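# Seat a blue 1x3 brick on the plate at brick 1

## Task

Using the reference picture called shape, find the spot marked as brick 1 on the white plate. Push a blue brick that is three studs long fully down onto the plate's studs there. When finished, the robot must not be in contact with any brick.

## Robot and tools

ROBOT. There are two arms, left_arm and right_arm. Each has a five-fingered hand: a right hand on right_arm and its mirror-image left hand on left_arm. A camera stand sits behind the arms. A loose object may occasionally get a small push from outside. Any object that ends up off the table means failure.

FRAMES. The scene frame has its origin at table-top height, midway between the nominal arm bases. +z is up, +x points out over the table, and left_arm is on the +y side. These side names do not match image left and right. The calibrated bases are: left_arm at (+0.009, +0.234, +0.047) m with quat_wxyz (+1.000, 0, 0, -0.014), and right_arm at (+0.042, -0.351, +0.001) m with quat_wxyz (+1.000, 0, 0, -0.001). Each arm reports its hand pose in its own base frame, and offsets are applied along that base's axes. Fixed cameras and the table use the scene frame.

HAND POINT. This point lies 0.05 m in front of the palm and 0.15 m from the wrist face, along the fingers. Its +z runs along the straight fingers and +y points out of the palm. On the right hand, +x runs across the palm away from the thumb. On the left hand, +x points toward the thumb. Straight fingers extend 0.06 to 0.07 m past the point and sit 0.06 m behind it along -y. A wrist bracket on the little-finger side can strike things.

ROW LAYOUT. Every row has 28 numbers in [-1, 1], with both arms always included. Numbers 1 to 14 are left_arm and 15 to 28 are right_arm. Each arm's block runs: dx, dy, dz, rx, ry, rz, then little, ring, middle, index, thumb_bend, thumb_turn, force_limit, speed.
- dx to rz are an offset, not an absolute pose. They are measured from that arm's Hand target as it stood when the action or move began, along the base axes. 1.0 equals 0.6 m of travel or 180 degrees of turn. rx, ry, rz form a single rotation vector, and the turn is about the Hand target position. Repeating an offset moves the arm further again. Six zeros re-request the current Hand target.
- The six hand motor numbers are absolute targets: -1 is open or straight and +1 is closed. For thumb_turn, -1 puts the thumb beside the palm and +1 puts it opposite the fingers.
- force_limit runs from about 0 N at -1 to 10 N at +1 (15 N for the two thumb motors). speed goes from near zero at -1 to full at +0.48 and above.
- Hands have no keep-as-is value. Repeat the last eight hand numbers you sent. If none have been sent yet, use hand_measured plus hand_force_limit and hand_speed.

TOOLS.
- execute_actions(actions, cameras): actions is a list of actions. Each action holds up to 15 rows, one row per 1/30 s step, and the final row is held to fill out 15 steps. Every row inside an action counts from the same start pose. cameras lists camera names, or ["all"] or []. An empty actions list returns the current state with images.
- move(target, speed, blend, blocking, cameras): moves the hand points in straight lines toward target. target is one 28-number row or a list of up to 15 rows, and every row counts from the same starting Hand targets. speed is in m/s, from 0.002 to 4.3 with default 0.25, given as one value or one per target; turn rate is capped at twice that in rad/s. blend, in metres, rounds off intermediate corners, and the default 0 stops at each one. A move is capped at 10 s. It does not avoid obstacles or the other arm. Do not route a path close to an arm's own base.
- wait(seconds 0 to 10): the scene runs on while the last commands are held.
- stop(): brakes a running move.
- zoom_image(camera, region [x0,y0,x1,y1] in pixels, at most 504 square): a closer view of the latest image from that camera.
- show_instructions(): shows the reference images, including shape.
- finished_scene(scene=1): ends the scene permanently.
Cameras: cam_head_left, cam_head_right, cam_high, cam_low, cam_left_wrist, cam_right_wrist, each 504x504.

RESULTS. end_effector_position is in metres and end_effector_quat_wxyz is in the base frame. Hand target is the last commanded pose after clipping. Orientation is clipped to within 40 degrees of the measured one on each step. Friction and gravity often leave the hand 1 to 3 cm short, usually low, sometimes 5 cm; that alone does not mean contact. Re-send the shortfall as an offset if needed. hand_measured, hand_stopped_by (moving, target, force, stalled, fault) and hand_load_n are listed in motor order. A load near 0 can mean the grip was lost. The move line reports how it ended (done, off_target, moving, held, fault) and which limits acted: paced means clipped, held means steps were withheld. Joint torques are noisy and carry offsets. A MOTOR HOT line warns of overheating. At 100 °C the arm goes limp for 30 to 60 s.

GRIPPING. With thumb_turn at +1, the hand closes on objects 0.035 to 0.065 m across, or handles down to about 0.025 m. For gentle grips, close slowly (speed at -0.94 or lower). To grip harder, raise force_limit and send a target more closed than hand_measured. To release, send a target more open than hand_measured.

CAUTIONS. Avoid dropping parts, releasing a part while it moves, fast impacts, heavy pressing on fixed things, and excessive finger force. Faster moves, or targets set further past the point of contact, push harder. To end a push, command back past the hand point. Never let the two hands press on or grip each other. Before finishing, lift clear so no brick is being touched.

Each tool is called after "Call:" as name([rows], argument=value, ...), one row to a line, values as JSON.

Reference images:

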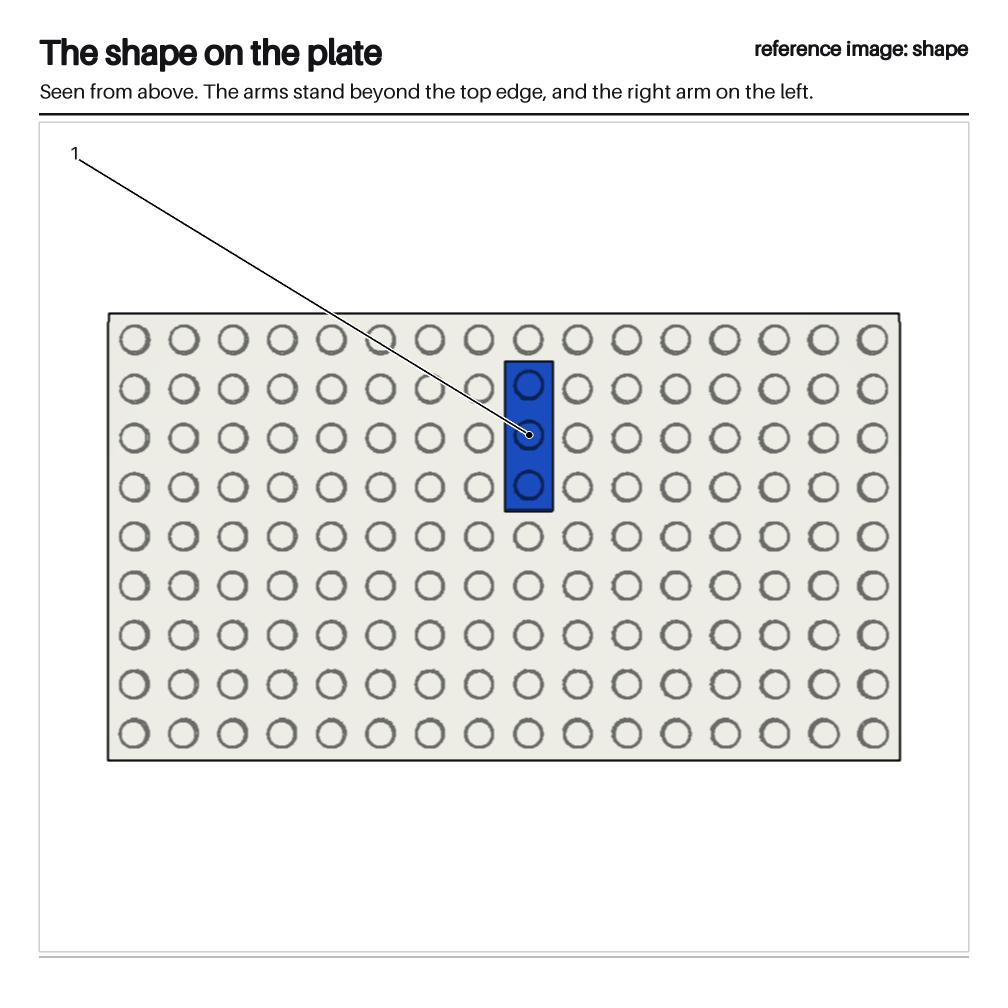

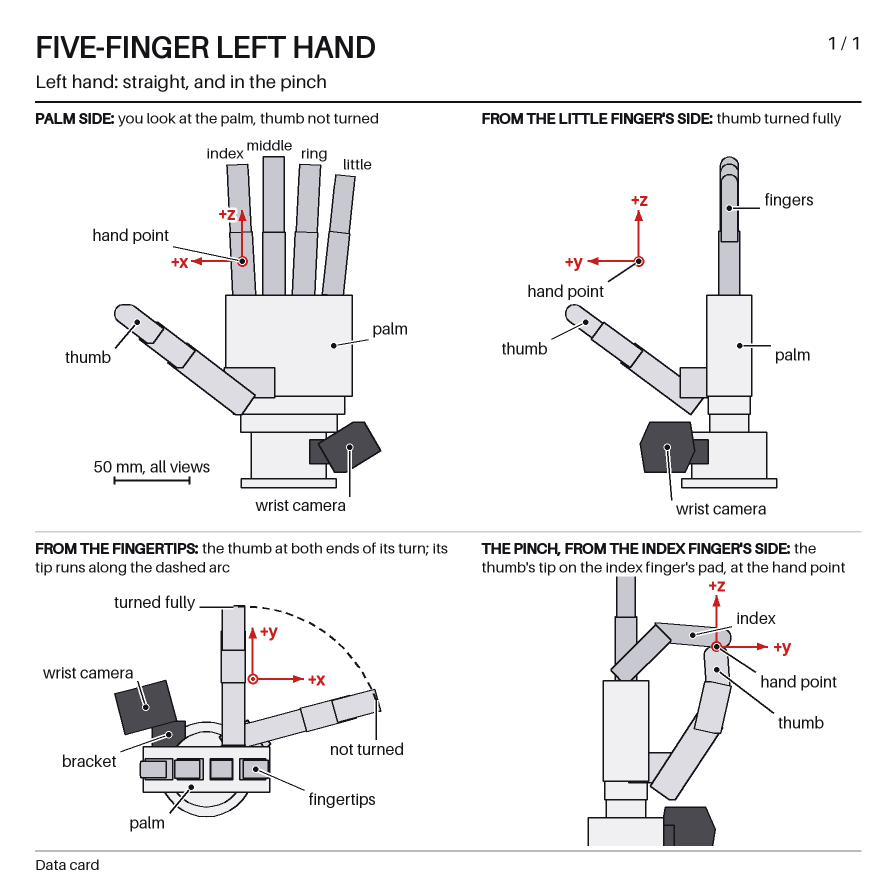

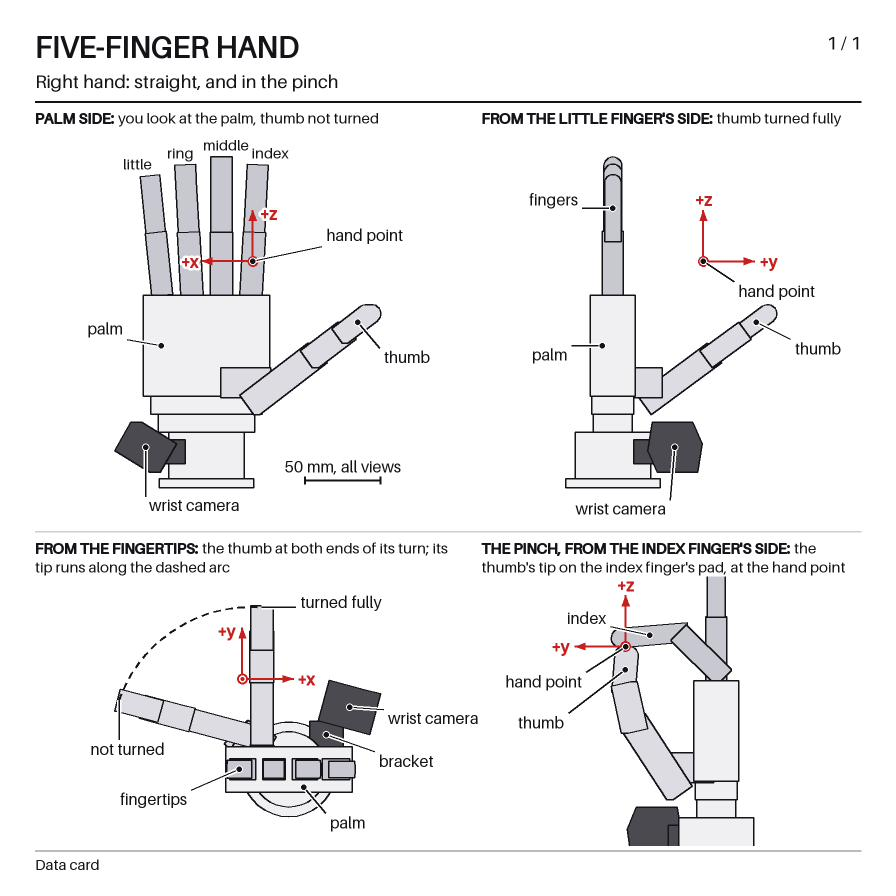

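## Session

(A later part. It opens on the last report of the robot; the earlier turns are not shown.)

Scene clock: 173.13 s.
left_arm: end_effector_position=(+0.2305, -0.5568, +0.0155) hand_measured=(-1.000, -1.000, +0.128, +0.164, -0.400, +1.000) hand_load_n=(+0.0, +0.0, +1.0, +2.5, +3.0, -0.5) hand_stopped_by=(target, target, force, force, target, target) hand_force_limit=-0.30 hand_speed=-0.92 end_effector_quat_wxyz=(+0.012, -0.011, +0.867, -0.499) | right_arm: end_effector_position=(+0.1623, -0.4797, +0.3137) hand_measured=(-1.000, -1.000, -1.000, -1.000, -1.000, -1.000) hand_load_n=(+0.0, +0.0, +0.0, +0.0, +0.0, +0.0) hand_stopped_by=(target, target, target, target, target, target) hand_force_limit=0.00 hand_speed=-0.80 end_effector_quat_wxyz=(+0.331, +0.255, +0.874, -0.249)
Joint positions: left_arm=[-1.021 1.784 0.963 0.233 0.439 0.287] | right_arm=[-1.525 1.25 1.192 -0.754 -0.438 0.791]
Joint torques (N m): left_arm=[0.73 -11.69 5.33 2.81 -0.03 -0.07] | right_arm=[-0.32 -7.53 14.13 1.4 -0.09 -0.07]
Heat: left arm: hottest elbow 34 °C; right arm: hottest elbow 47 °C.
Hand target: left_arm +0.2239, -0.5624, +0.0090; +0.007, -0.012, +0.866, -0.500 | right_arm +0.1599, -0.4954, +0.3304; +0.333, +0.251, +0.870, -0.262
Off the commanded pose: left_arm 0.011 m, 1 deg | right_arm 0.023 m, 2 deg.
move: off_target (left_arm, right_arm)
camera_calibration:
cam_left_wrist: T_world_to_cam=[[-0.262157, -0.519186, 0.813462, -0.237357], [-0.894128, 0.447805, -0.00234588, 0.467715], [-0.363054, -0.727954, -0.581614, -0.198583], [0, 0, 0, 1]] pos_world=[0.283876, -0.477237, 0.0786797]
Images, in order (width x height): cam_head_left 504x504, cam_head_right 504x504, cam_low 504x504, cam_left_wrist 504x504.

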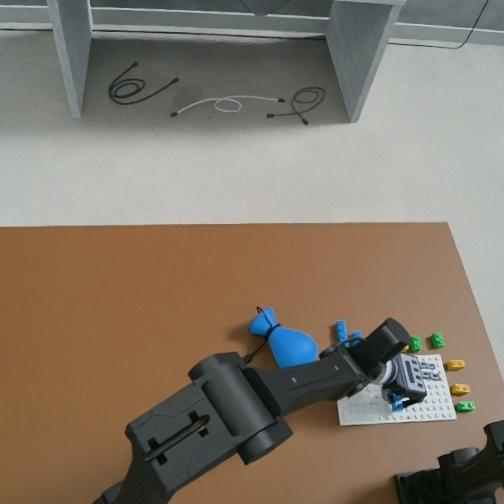

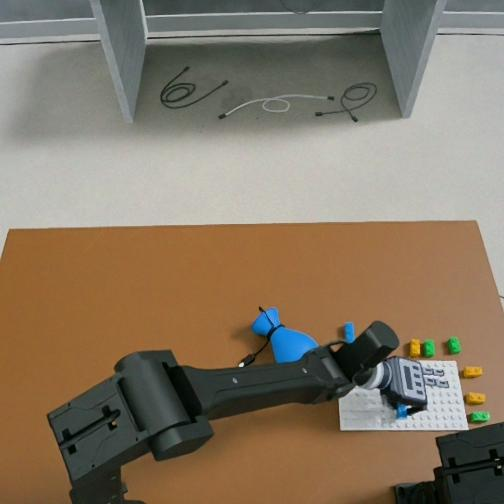

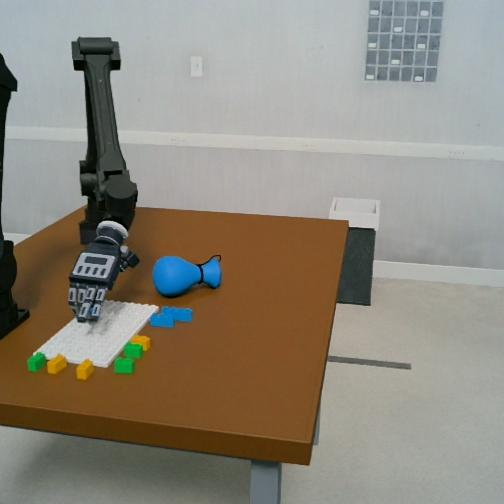

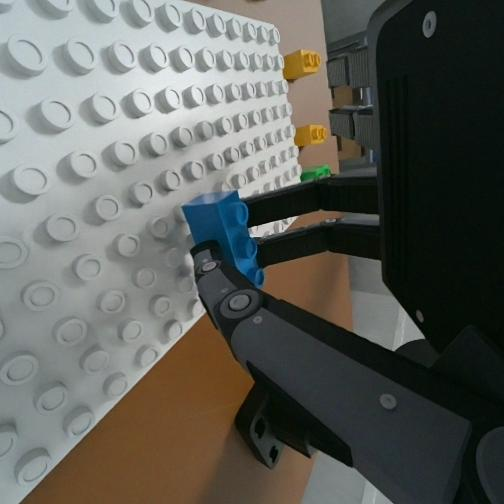

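Call:
move(target=[-0.0012,-0.0012,-0.02,0,0,0,-1,-1,0.25,0.25,-0.4,1,-0.3,-0.92,0,0,0,0,0,0,-1,-1,-1,-1,-1,-1,0.0,-0.8], speed=0.04, cameras=["cam_head_left", "cam_head_right", "cam_low", "cam_left_wrist"])

Call:
zoom_image(camera="cam_left_wrist", region=[120, 140, 290, 310])

Call:
zoom_image(camera="cam_head_left", region=[380, 385, 430, 427])

Call:
zoom_image(camera="cam_head_right", region=[380, 390, 430, 432])

Call:
zoom_image(camera="cam_low", region=[60, 270, 130, 340])

Scene clock: 178.20 s.
left_arm: end_effector_position=(+0.2325, -0.5597, +0.0078) hand_measured=(-1.000, -1.000, +0.128, +0.164, -0.400, +1.000) hand_load_n=(+0.0, +0.0, +1.0, +2.5, +3.0, +0.0) hand_stopped_by=(target, target, force, force, target, target) hand_force_limit=-0.30 hand_speed=-0.92 end_effector_quat_wxyz=(+0.014, -0.011, +0.865, -0.502) | right_arm: end_effector_position=(+0.1623, -0.4797, +0.3137) hand_measured=(-1.000, -1.000, -1.000, -1.000, -1.000, -1.000) hand_load_n=(+0.0, +0.0, +0.0, +0.0, +0.0, +0.0) hand_stopped_by=(target, target, target, target, target, target) hand_force_limit=0.00 hand_speed=-0.80 end_effector_quat_wxyz=(+0.331, +0.255, +0.874, -0.249)
Joint positions: left_arm=[-1.021 1.807 0.963 0.265 0.437 0.286] | right_arm=[-1.525 1.25 1.192 -0.754 -0.438 0.791]
Joint torques (N m): left_arm=[0.62 -11.52 5.07 2.82 -0.04 -0.07] | right_arm=[-0.44 -7.59 14.16 1.36 -0.08 -0.06]
Heat: left arm: hottest elbow 35 °C; right arm: hottest elbow 47 °C.
Hand target: left_arm +0.2233, -0.5632, -0.0030; +0.007, -0.012, +0.866, -0.500 | right_arm +0.1599, -0.4954, +0.3304; +0.333, +0.251, +0.870, -0.262
Off the commanded pose: left_arm 0.015 m, 1 deg | right_arm 0.023 m, 2 deg.
move: off_target (left_arm, right_arm)
camera_calibration:
cam_left_wrist: T_world_to_cam=[[-0.264513, -0.513832, 0.816094, -0.228569], [-0.895161, 0.44564, -0.00955461, 0.469917], [-0.358775, -0.733063, -0.57784, -0.208262], [0, 0, 0, 1]] pos_world=[0.285472, -0.479529, 0.0706818]
Images, in order (width x height): cam_head_left 504x504, cam_head_right 504x504, cam_low 504x504, cam_left_wrist 504x504.

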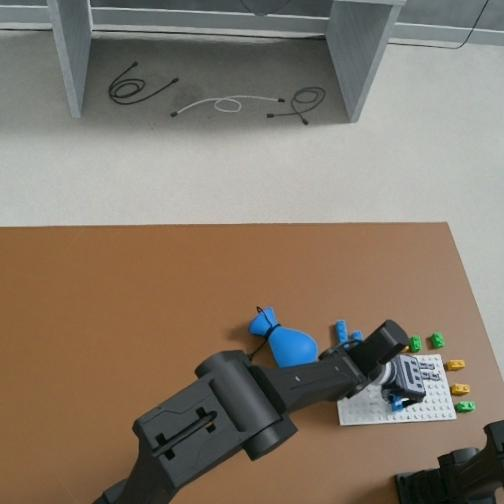

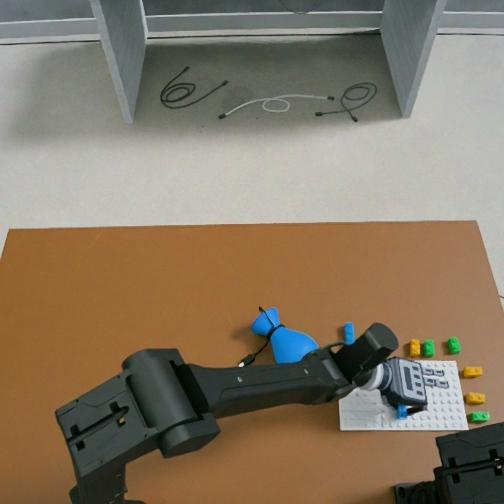

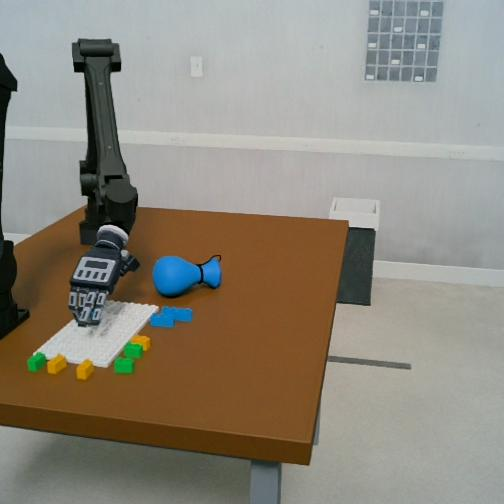

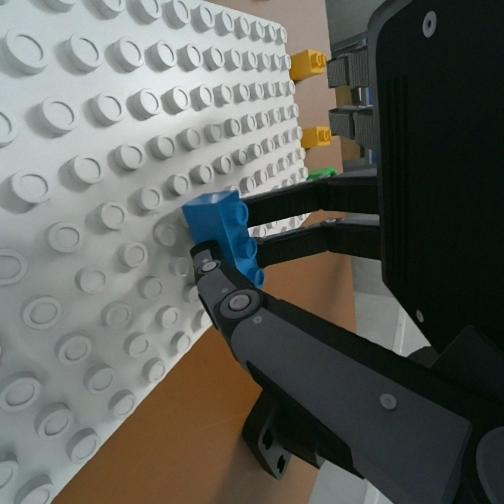

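Scaled by 2.965 from the camera's 504x504 image, which has a finer 720x720 frame.

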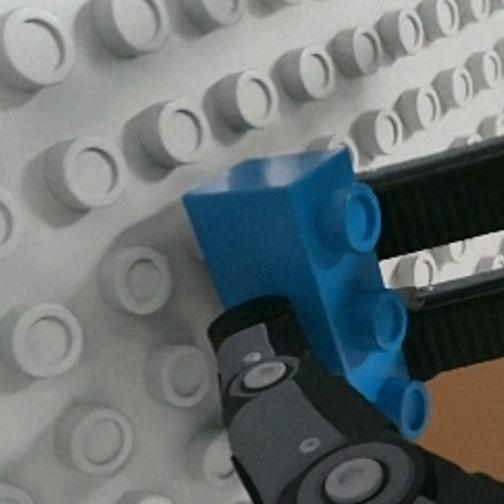

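Scaled by 10.080 from the camera's 504x504 image, which has a finer 720x720 frame.

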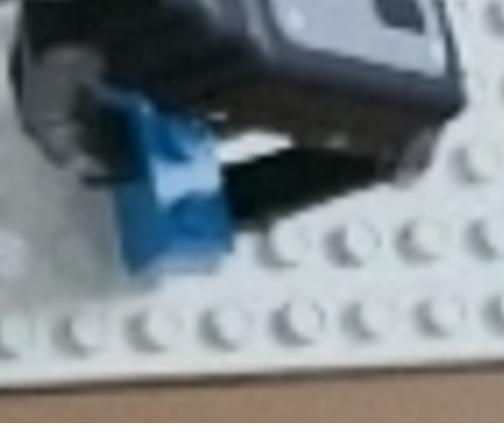

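Scaled by 10.080 from the camera's 504x504 image, which has a finer 720x720 frame.

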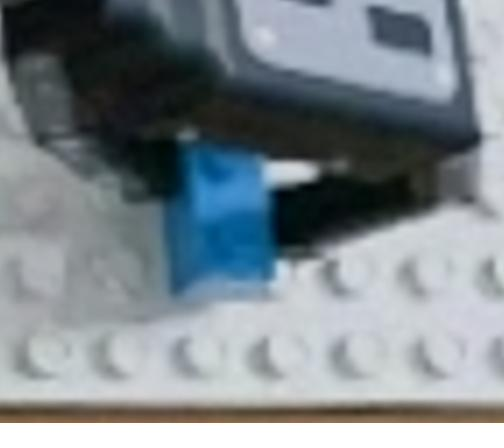

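Scaled by 7.200 from the camera's 504x504 image, which has a finer 720x720 frame.

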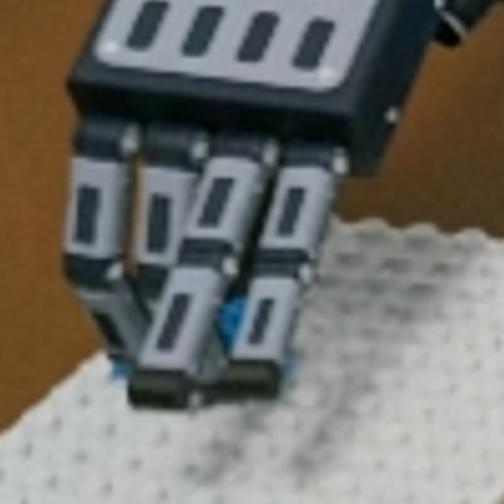

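Call:
move([
  [0.01,0.0,0.05,0,0,0,-1,-1,0.25,0.25,-0.4,1,-0.3,-0.92,0,0,0,0,0,0,-1,-1,-1,-1,-1,-1,0.0,-0.8],
  [0.0833,0.0183,0.105,0,0,0,-1,-1,0.25,0.25,-0.4,1,-0.3,-0.92,0,0,0,0,0,0,-1,-1,-1,-1,-1,-1,0.0,-0.8],
  [0.0303,0.0118,0.1033,0,0,0,-1,-1,0.25,0.25,-0.4,1,-0.3,-0.92,0,0,0,0,0,0,-1,-1,-1,-1,-1,-1,0.0,-0.8],
  [-0.0033,0.0058,0.02,0,0,0,-1,-1,0.25,0.25,-0.4,1,-0.3,-0.92,0,0,0,0,0,0,-1,-1,-1,-1,-1,-1,0.0,-0.8],
], speed=0.1, blend=[0.01, 0.01, 0, 0], cameras=["cam_head_left", "cam_head_right", "cam_left_wrist"])

Call:
zoom_image(camera="cam_left_wrist", region=[120, 140, 290, 310])

Call:
zoom_image(camera="cam_head_left", region=[380, 385, 430, 427])

Call:
zoom_image(camera="cam_head_right", region=[380, 390, 430, 432])

Scene clock: 184.17 s.
left_arm: end_effector_position=(+0.2278, -0.5543, +0.0154) hand_measured=(-1.000, -1.000, +0.128, +0.164, -0.400, +1.000) hand_load_n=(+0.0, +0.0, +1.5, +2.0, +3.5, +0.0) hand_stopped_by=(target, target, force, force, target, target) hand_force_limit=-0.30 hand_speed=-0.92 end_effector_quat_wxyz=(+0.012, -0.011, +0.867, -0.499) | right_arm: end_effector_position=(+0.1623, -0.4797, +0.3137) hand_measured=(-1.000, -1.000, -1.000, -1.000, -1.000, -1.000) hand_load_n=(+0.0, +0.0, +0.0, +0.0, +0.0, +0.0) hand_stopped_by=(target, target, target, target, target, target) hand_force_limit=0.00 hand_speed=-0.80 end_effector_quat_wxyz=(+0.331, +0.255, +0.874, -0.249)
Joint positions: left_arm=[-1.023 1.777 0.952 0.238 0.437 0.286] | right_arm=[-1.525 1.25 1.192 -0.754 -0.438 0.791]
Joint torques (N m): left_arm=[0.67 -11.16 5.46 2.8 -0.03 -0.07] | right_arm=[-0.44 -7.41 14.2 1.31 -0.09 -0.08]
Heat: left arm: hottest elbow 35 °C; right arm: hottest elbow 47 °C.
Hand target: left_arm +0.2211, -0.5598, +0.0091; +0.007, -0.012, +0.866, -0.500 | right_arm +0.1599, -0.4954, +0.3304; +0.333, +0.251, +0.870, -0.262
Off the commanded pose: left_arm 0.011 m, 1 deg | right_arm 0.023 m, 2 deg.
move: off_target (left_arm, right_arm)
camera_calibration:
cam_left_wrist: T_world_to_cam=[[-0.262368, -0.518965, 0.813535, -0.236609], [-0.894102, 0.447856, -0.00265738, 0.464223], [-0.362967, -0.72808, -0.58151, -0.197835], [0, 0, 0, 1]] pos_world=[0.281176, -0.474736, 0.0786798]
Images, in order (width x height): cam_head_left 504x504, cam_head_right 504x504, cam_left_wrist 504x504.

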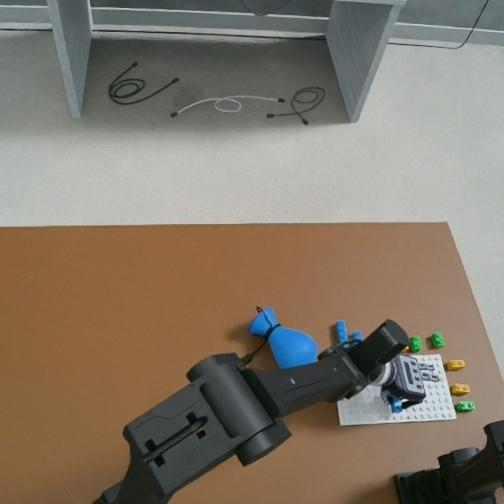

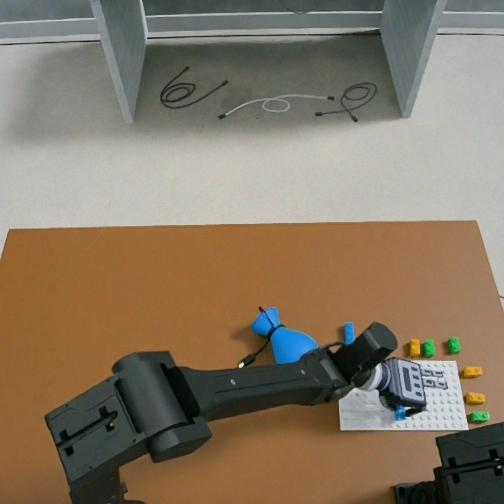

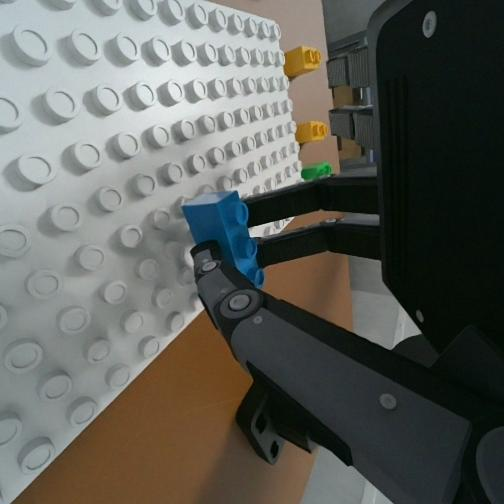

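Scaled by 2.965 from the camera's 504x504 image, which has a finer 720x720 frame.

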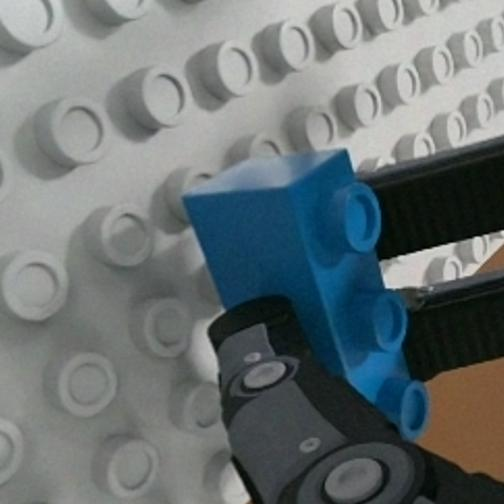

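Scaled by 10.080 from the camera's 504x504 image, which has a finer 720x720 frame.

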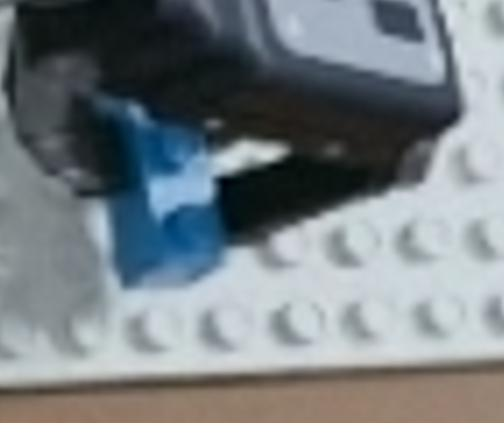

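Scaled by 10.080 from the camera's 504x504 image, which has a finer 720x720 frame.

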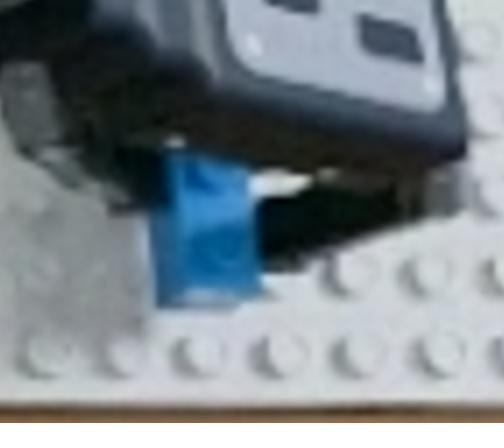

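Call:
move(target=[-0.0012,-0.0012,-0.028,0,0,0,-1,-1,0.25,0.25,-0.4,1,-0.3,-0.92,0,0,0,0,0,0,-1,-1,-1,-1,-1,-1,0.0,-0.8], speed=0.04, cameras=["cam_head_left", "cam_head_right", "cam_low", "cam_left_wrist"])

Call:
zoom_image(camera="cam_left_wrist", region=[120, 140, 290, 310])

Call:
zoom_image(camera="cam_head_left", region=[380, 385, 430, 427])

Call:
zoom_image(camera="cam_head_right", region=[380, 390, 430, 432])

Call:
zoom_image(camera="cam_low", region=[60, 270, 130, 340])

Scene clock: 186.83 s.
left_arm: end_effector_position=(+0.2301, -0.5578, +0.0055) hand_measured=(-1.000, -1.000, +0.128, +0.164, -0.400, +1.000) hand_load_n=(+0.0, +0.0, +1.5, +2.0, +3.0, +0.0) hand_stopped_by=(target, target, force, force, target, target) hand_force_limit=-0.30 hand_speed=-0.92 end_effector_quat_wxyz=(+0.015, -0.011, +0.864, -0.504) | right_arm: end_effector_position=(+0.1623, -0.4797, +0.3137) hand_measured=(-1.000, -1.000, -1.000, -1.000, -1.000, -1.000) hand_load_n=(+0.0, +0.0, +0.0, +0.0, +0.0, +0.0) hand_stopped_by=(target, target, target, target, target, target) hand_force_limit=0.00 hand_speed=-0.80 end_effector_quat_wxyz=(+0.331, +0.255, +0.874, -0.249)
Joint positions: left_arm=[-1.023 1.806 0.949 0.284 0.435 0.283] | right_arm=[-1.525 1.25 1.192 -0.754 -0.438 0.791]
Joint torques (N m): left_arm=[0.67 -10.75 4.93 2.95 -0.03 -0.04] | right_arm=[-0.38 -7.47 14.2 1.36 -0.08 -0.07]
Heat: left arm: hottest elbow 35 °C; right arm: hottest elbow 47 °C.
Hand target: left_arm +0.2205, -0.5604, -0.0079; +0.007, -0.012, +0.866, -0.500 | right_arm +0.1599, -0.4954, +0.3304; +0.333, +0.251, +0.870, -0.262
Off the commanded pose: left_arm 0.017 m, 1 deg | right_arm 0.023 m, 2 deg.
move: off_target (left_arm, right_arm)
camera_calibration:
cam_left_wrist: T_world_to_cam=[[-0.265265, -0.51038, 0.818014, -0.224274], [-0.895459, 0.444961, -0.0127565, 0.466559], [-0.357474, -0.735882, -0.575057, -0.210984], [0, 0, 0, 1]] pos_world=[0.282871, -0.477325, 0.0680829]
Images, in order (width x height): cam_head_left 504x504, cam_head_right 504x504, cam_low 504x504, cam_left_wrist 504x504.

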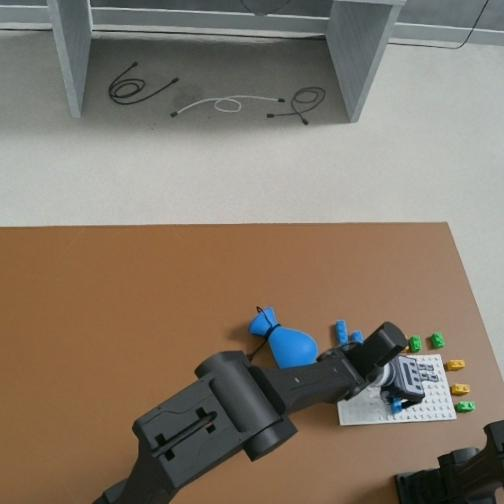

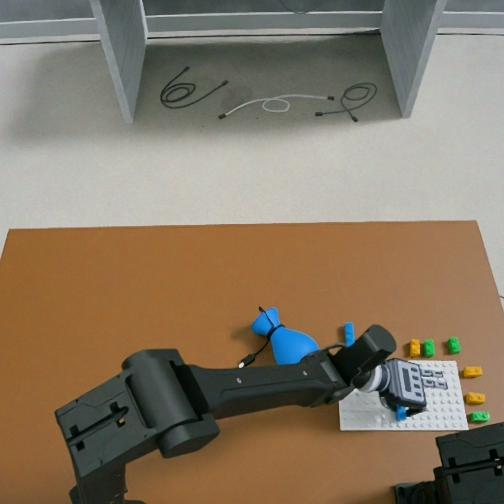

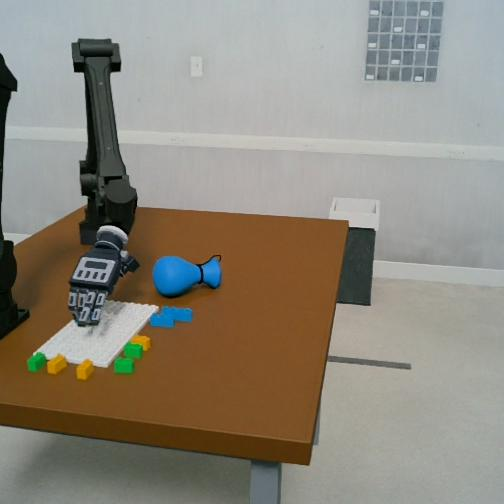

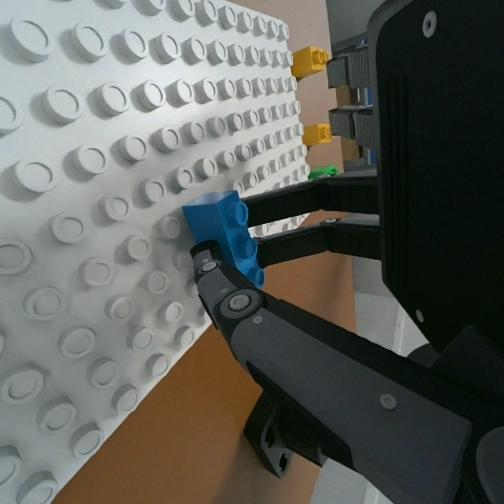

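Scaled by 2.965 from the camera's 504x504 image, which has a finer 720x720 frame.

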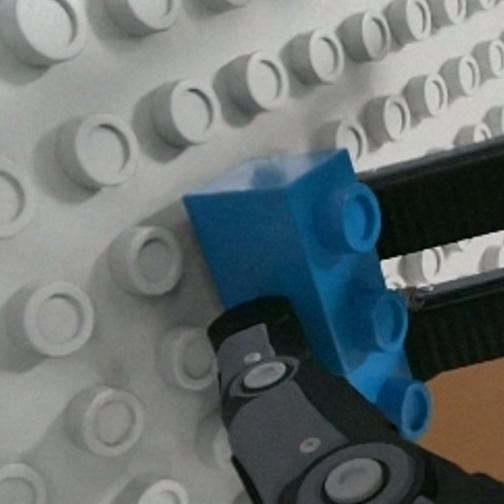

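Scaled by 10.080 from the camera's 504x504 image, which has a finer 720x720 frame.

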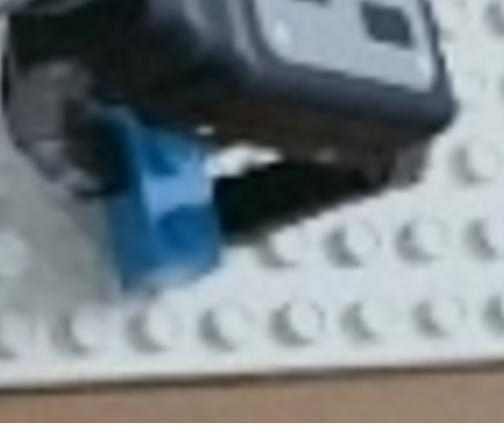

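Scaled by 10.080 from the camera's 504x504 image, which has a finer 720x720 frame.

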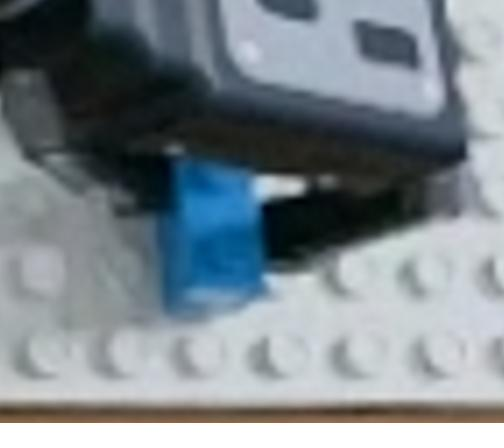

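Scaled by 7.200 from the camera's 504x504 image, which has a finer 720x720 frame.

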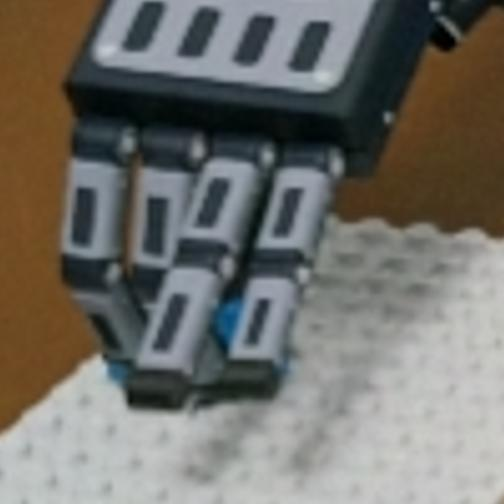

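Call:
move(target=[0.0015,0.003,-0.0133,0,0,0,-1,-1,0.25,0.25,-0.4,1,-0.3,-0.92,0,0,0,0,0,0,-1,-1,-1,-1,-1,-1,0.0,-0.8], speed=0.04, cameras=["cam_head_left", "cam_head_right", "cam_low", "cam_left_wrist"])

Call:
zoom_image(camera="cam_left_wrist", region=[120, 140, 290, 310])

Call:
zoom_image(camera="cam_head_left", region=[380, 385, 430, 427])

Call:
zoom_image(camera="cam_head_right", region=[380, 390, 430, 432])

Call:
zoom_image(camera="cam_low", region=[60, 270, 130, 340])

Scene clock: 190.03 s.
left_arm: end_effector_position=(+0.2307, -0.5588, +0.0025) hand_measured=(-1.000, -1.000, +0.128, +0.164, -0.400, +1.000) hand_load_n=(+0.0, +0.0, +0.0, +2.0, +3.5, +0.5) hand_stopped_by=(target, target, force, force, target, target) hand_force_limit=-0.30 hand_speed=-0.92 end_effector_quat_wxyz=(+0.017, -0.009, +0.861, -0.508) | right_arm: end_effector_position=(+0.1623, -0.4797, +0.3137) hand_measured=(-1.000, -1.000, -1.000, -1.000, -1.000, -1.000) hand_load_n=(+0.0, +0.0, +0.0, +0.0, -0.5, -0.5) hand_stopped_by=(target, target, target, target, target, target) hand_force_limit=0.00 hand_speed=-0.80 end_effector_quat_wxyz=(+0.331, +0.255, +0.874, -0.249)
Joint positions: left_arm=[-1.023 1.816 0.945 0.307 0.435 0.283] | right_arm=[-1.525 1.25 1.192 -0.754 -0.438 0.791]
Joint torques (N m): left_arm=[0.85 -10.75 4.6 2.73 0.08 0.03] | right_arm=[-0.5 -7.59 14.17 1.33 -0.09 -0.06]
Heat: left arm: hottest elbow 35 °C; right arm: hottest elbow 47 °C.
Hand target: left_arm +0.2214, -0.5586, -0.0158; +0.007, -0.012, +0.866, -0.500 | right_arm +0.1599, -0.4954, +0.3304; +0.333, +0.251, +0.870, -0.262
Off the commanded pose: left_arm 0.021 m, 2 deg | right_arm 0.023 m, 2 deg.
move: off_target (left_arm, right_arm)
camera_calibration:
cam_left_wrist: T_world_to_cam=[[-0.269533, -0.503325, 0.820985, -0.21728], [-0.895352, 0.444854, -0.02122, 0.467464], [-0.354537, -0.74079, -0.570556, -0.216662], [0, 0, 0, 1]] pos_world=[0.283166, -0.477816, 0.0646851]
Images, in order (width x height): cam_head_left 504x504, cam_head_right 504x504, cam_low 504x504, cam_left_wrist 504x504.

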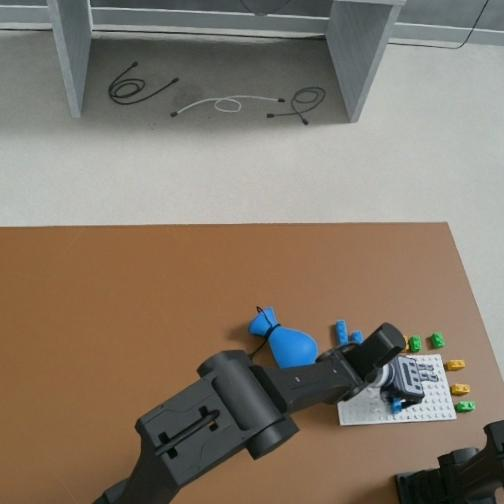

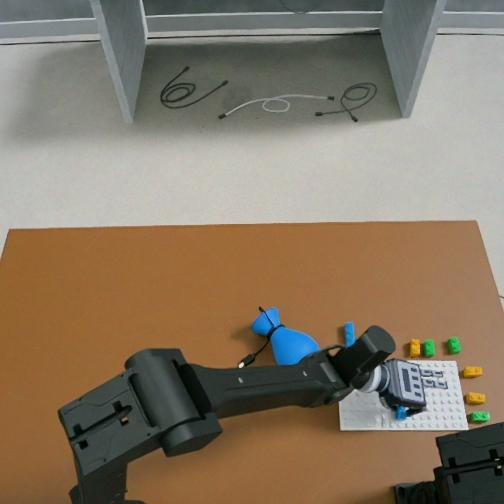

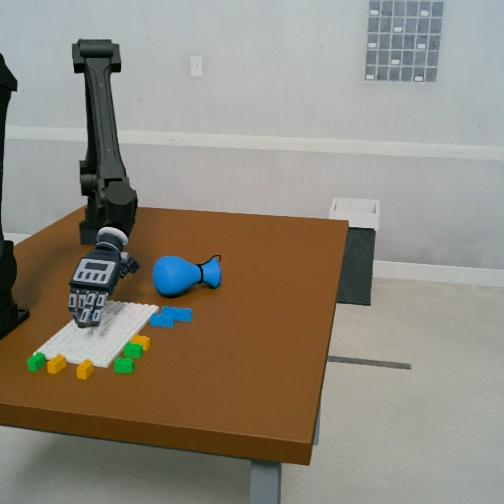

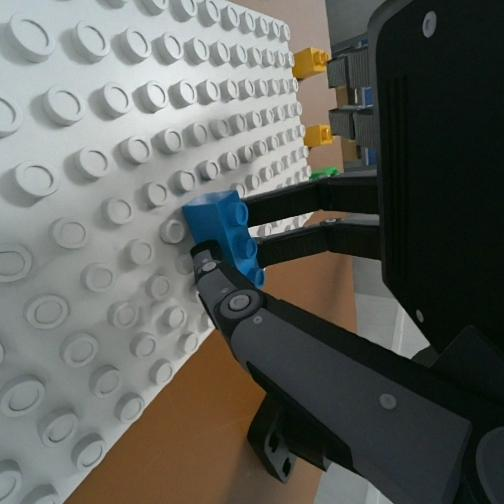

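Scaled by 2.965 from the camera's 504x504 image, which has a finer 720x720 frame.

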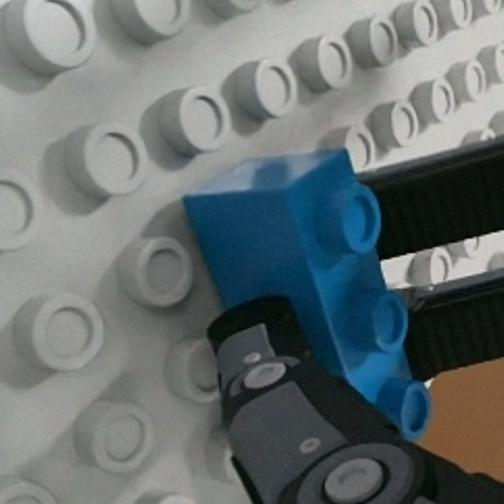

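Scaled by 10.080 from the camera's 504x504 image, which has a finer 720x720 frame.

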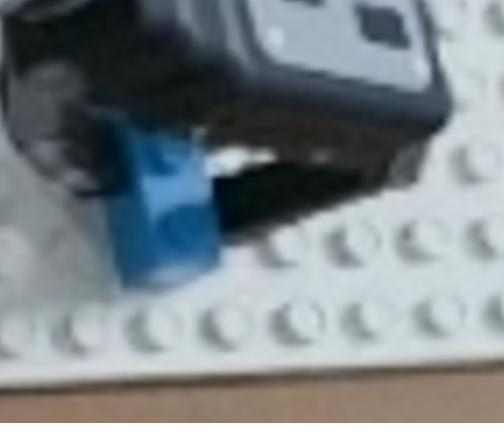

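Scaled by 10.080 from the camera's 504x504 image, which has a finer 720x720 frame.

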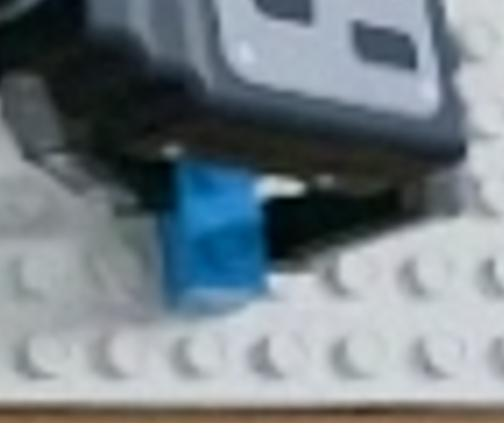

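Scaled by 7.200 from the camera's 504x504 image, which has a finer 720x720 frame.

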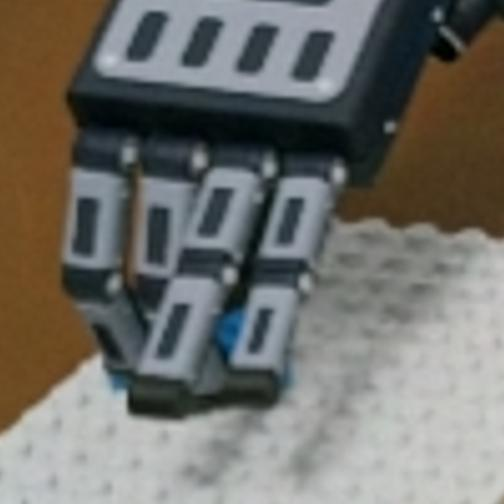

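Call:
move(target=[0.0,0.003,-0.0167,0,0,0,-1,-1,0.25,0.25,-0.4,1,-0.3,-0.92,0,0,0,0,0,0,-1,-1,-1,-1,-1,-1,0.0,-0.8], speed=0.04, cameras=["cam_head_left", "cam_head_right", "cam_low", "cam_left_wrist"])

Call:
zoom_image(camera="cam_left_wrist", region=[120, 140, 290, 310])

Call:
zoom_image(camera="cam_head_left", region=[380, 385, 430, 427])

Call:
zoom_image(camera="cam_head_right", region=[380, 390, 430, 432])

Call:
zoom_image(camera="cam_low", region=[60, 270, 130, 340])

Scene clock: 194.50 s.
left_arm: end_effector_position=(+0.2296, -0.5592, +0.0015) hand_measured=(-1.000, -1.000, +0.128, +0.164, -0.400, +1.000) hand_load_n=(+0.0, -0.5, -1.0, +1.5, +4.0, +0.5) hand_stopped_by=(target, target, force, force, target, target) hand_force_limit=-0.30 hand_speed=-0.92 end_effector_quat_wxyz=(+0.017, -0.008, +0.858, -0.514) | right_arm: end_effector_position=(+0.1623, -0.4797, +0.3137) hand_measured=(-1.000, -1.000, -1.000, -1.000, -1.000, -1.000) hand_load_n=(+0.0, +0.0, +0.5, +0.0, +0.0, +0.0) hand_stopped_by=(target, target, target, target, target, target) hand_force_limit=0.00 hand_speed=-0.80 end_effector_quat_wxyz=(+0.331, +0.255, +0.874, -0.249)
Joint positions: left_arm=[-1.023 1.82 0.936 0.335 0.441 0.28] | right_arm=[-1.525 1.25 1.192 -0.754 -0.438 0.791]
Joint torques (N m): left_arm=[0.85 -9.88 4.6 2.89 -0.1 0.04] | right_arm=[-0.32 -7.47 14.17 1.33 -0.07 -0.07]
Heat: left arm: hottest elbow 34 °C; right arm: hottest elbow 47 °C.
Hand target: left_arm +0.2214, -0.5569, -0.0257; +0.007, -0.012, +0.866, -0.500 | right_arm +0.1599, -0.4954, +0.3304; +0.333, +0.251, +0.870, -0.262
Off the commanded pose: left_arm 0.029 m, 2 deg | right_arm 0.023 m, 2 deg.
move: off_target (left_arm, right_arm)
camera_calibration:
cam_left_wrist: T_world_to_cam=[[-0.272936, -0.490656, 0.827504, -0.209042], [-0.89385, 0.447391, -0.0295449, 0.467781], [-0.355722, -0.747728, -0.560682, -0.221543], [0, 0, 0, 1]] pos_world=[0.282263, -0.477502, 0.0625883]
Images, in order (width x height): cam_head_left 504x504, cam_head_right 504x504, cam_low 504x504, cam_left_wrist 504x504.

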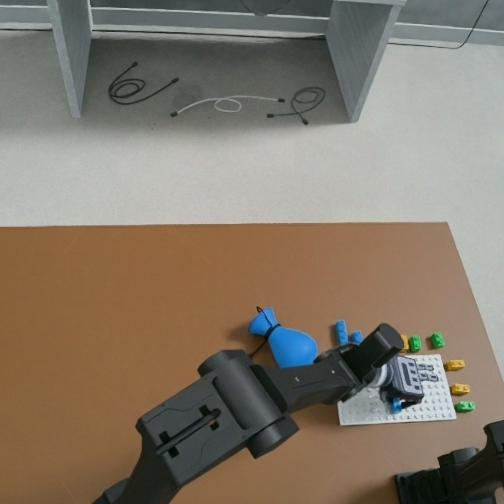

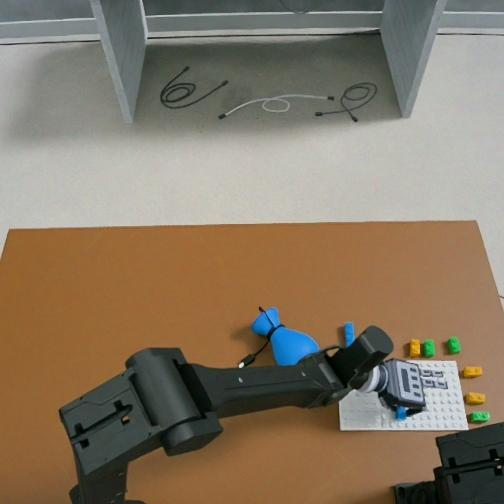

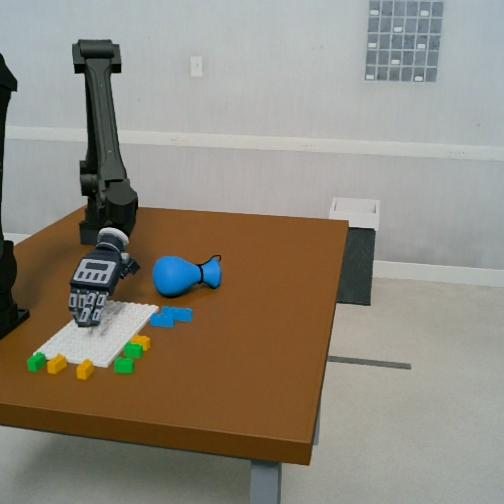

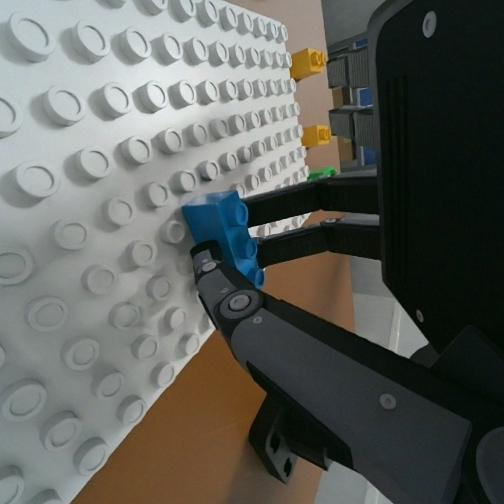

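Scaled by 2.965 from the camera's 504x504 image, which has a finer 720x720 frame.

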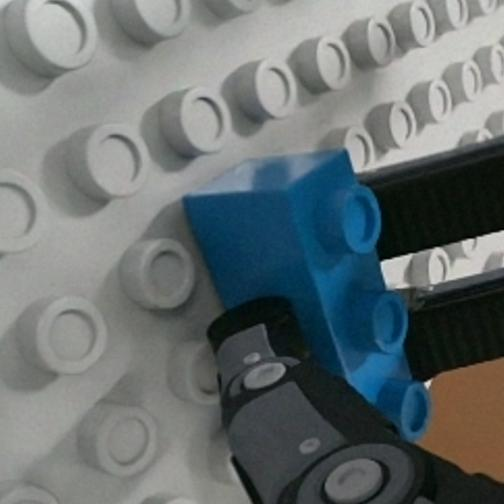

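Scaled by 10.080 from the camera's 504x504 image, which has a finer 720x720 frame.

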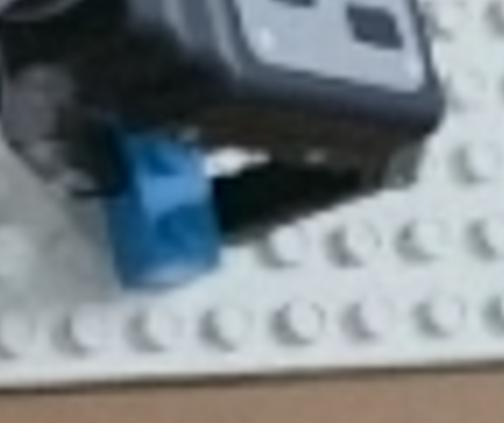

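Scaled by 10.080 from the camera's 504x504 image, which has a finer 720x720 frame.

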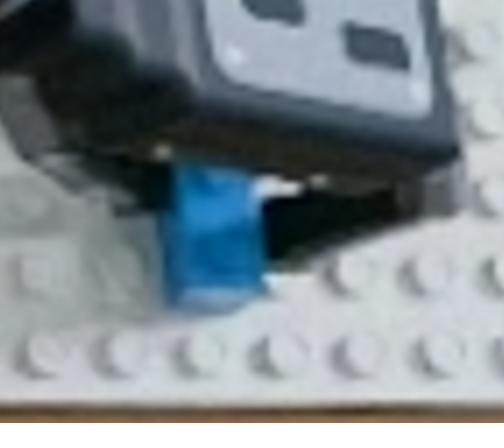

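Scaled by 7.200 from the camera's 504x504 image, which has a finer 720x720 frame.

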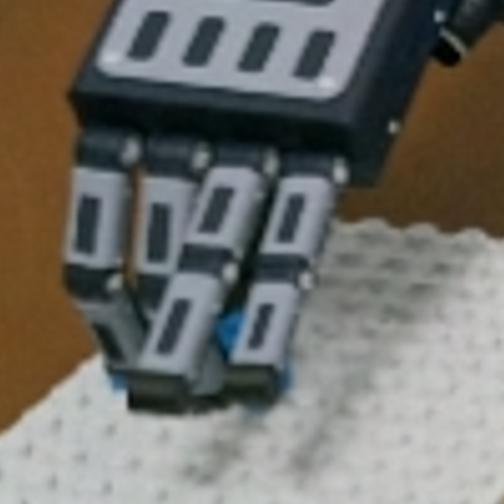

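Call:
zoom_image(camera="cam_left_wrist", region=[130, 160, 230, 260])

Call:
zoom_image(camera="cam_left_wrist", region=[150, 170, 210, 240])

Scaled by 5.040 from the camera's 504x504 image, which has a finer 720x720 frame.

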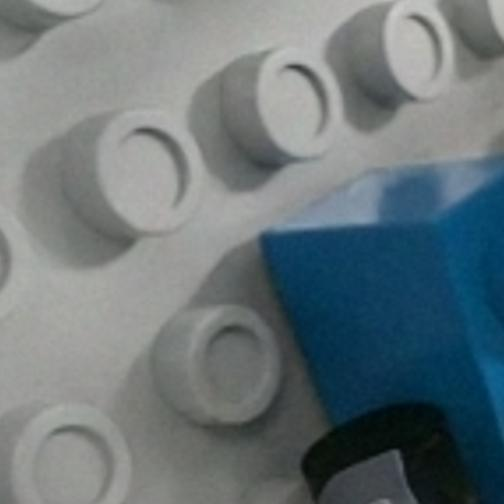

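Scaled by 7.200 from the camera's 504x504 image, which has a finer 720x720 frame.

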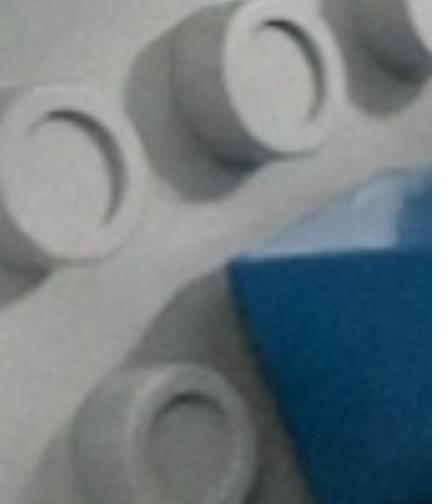

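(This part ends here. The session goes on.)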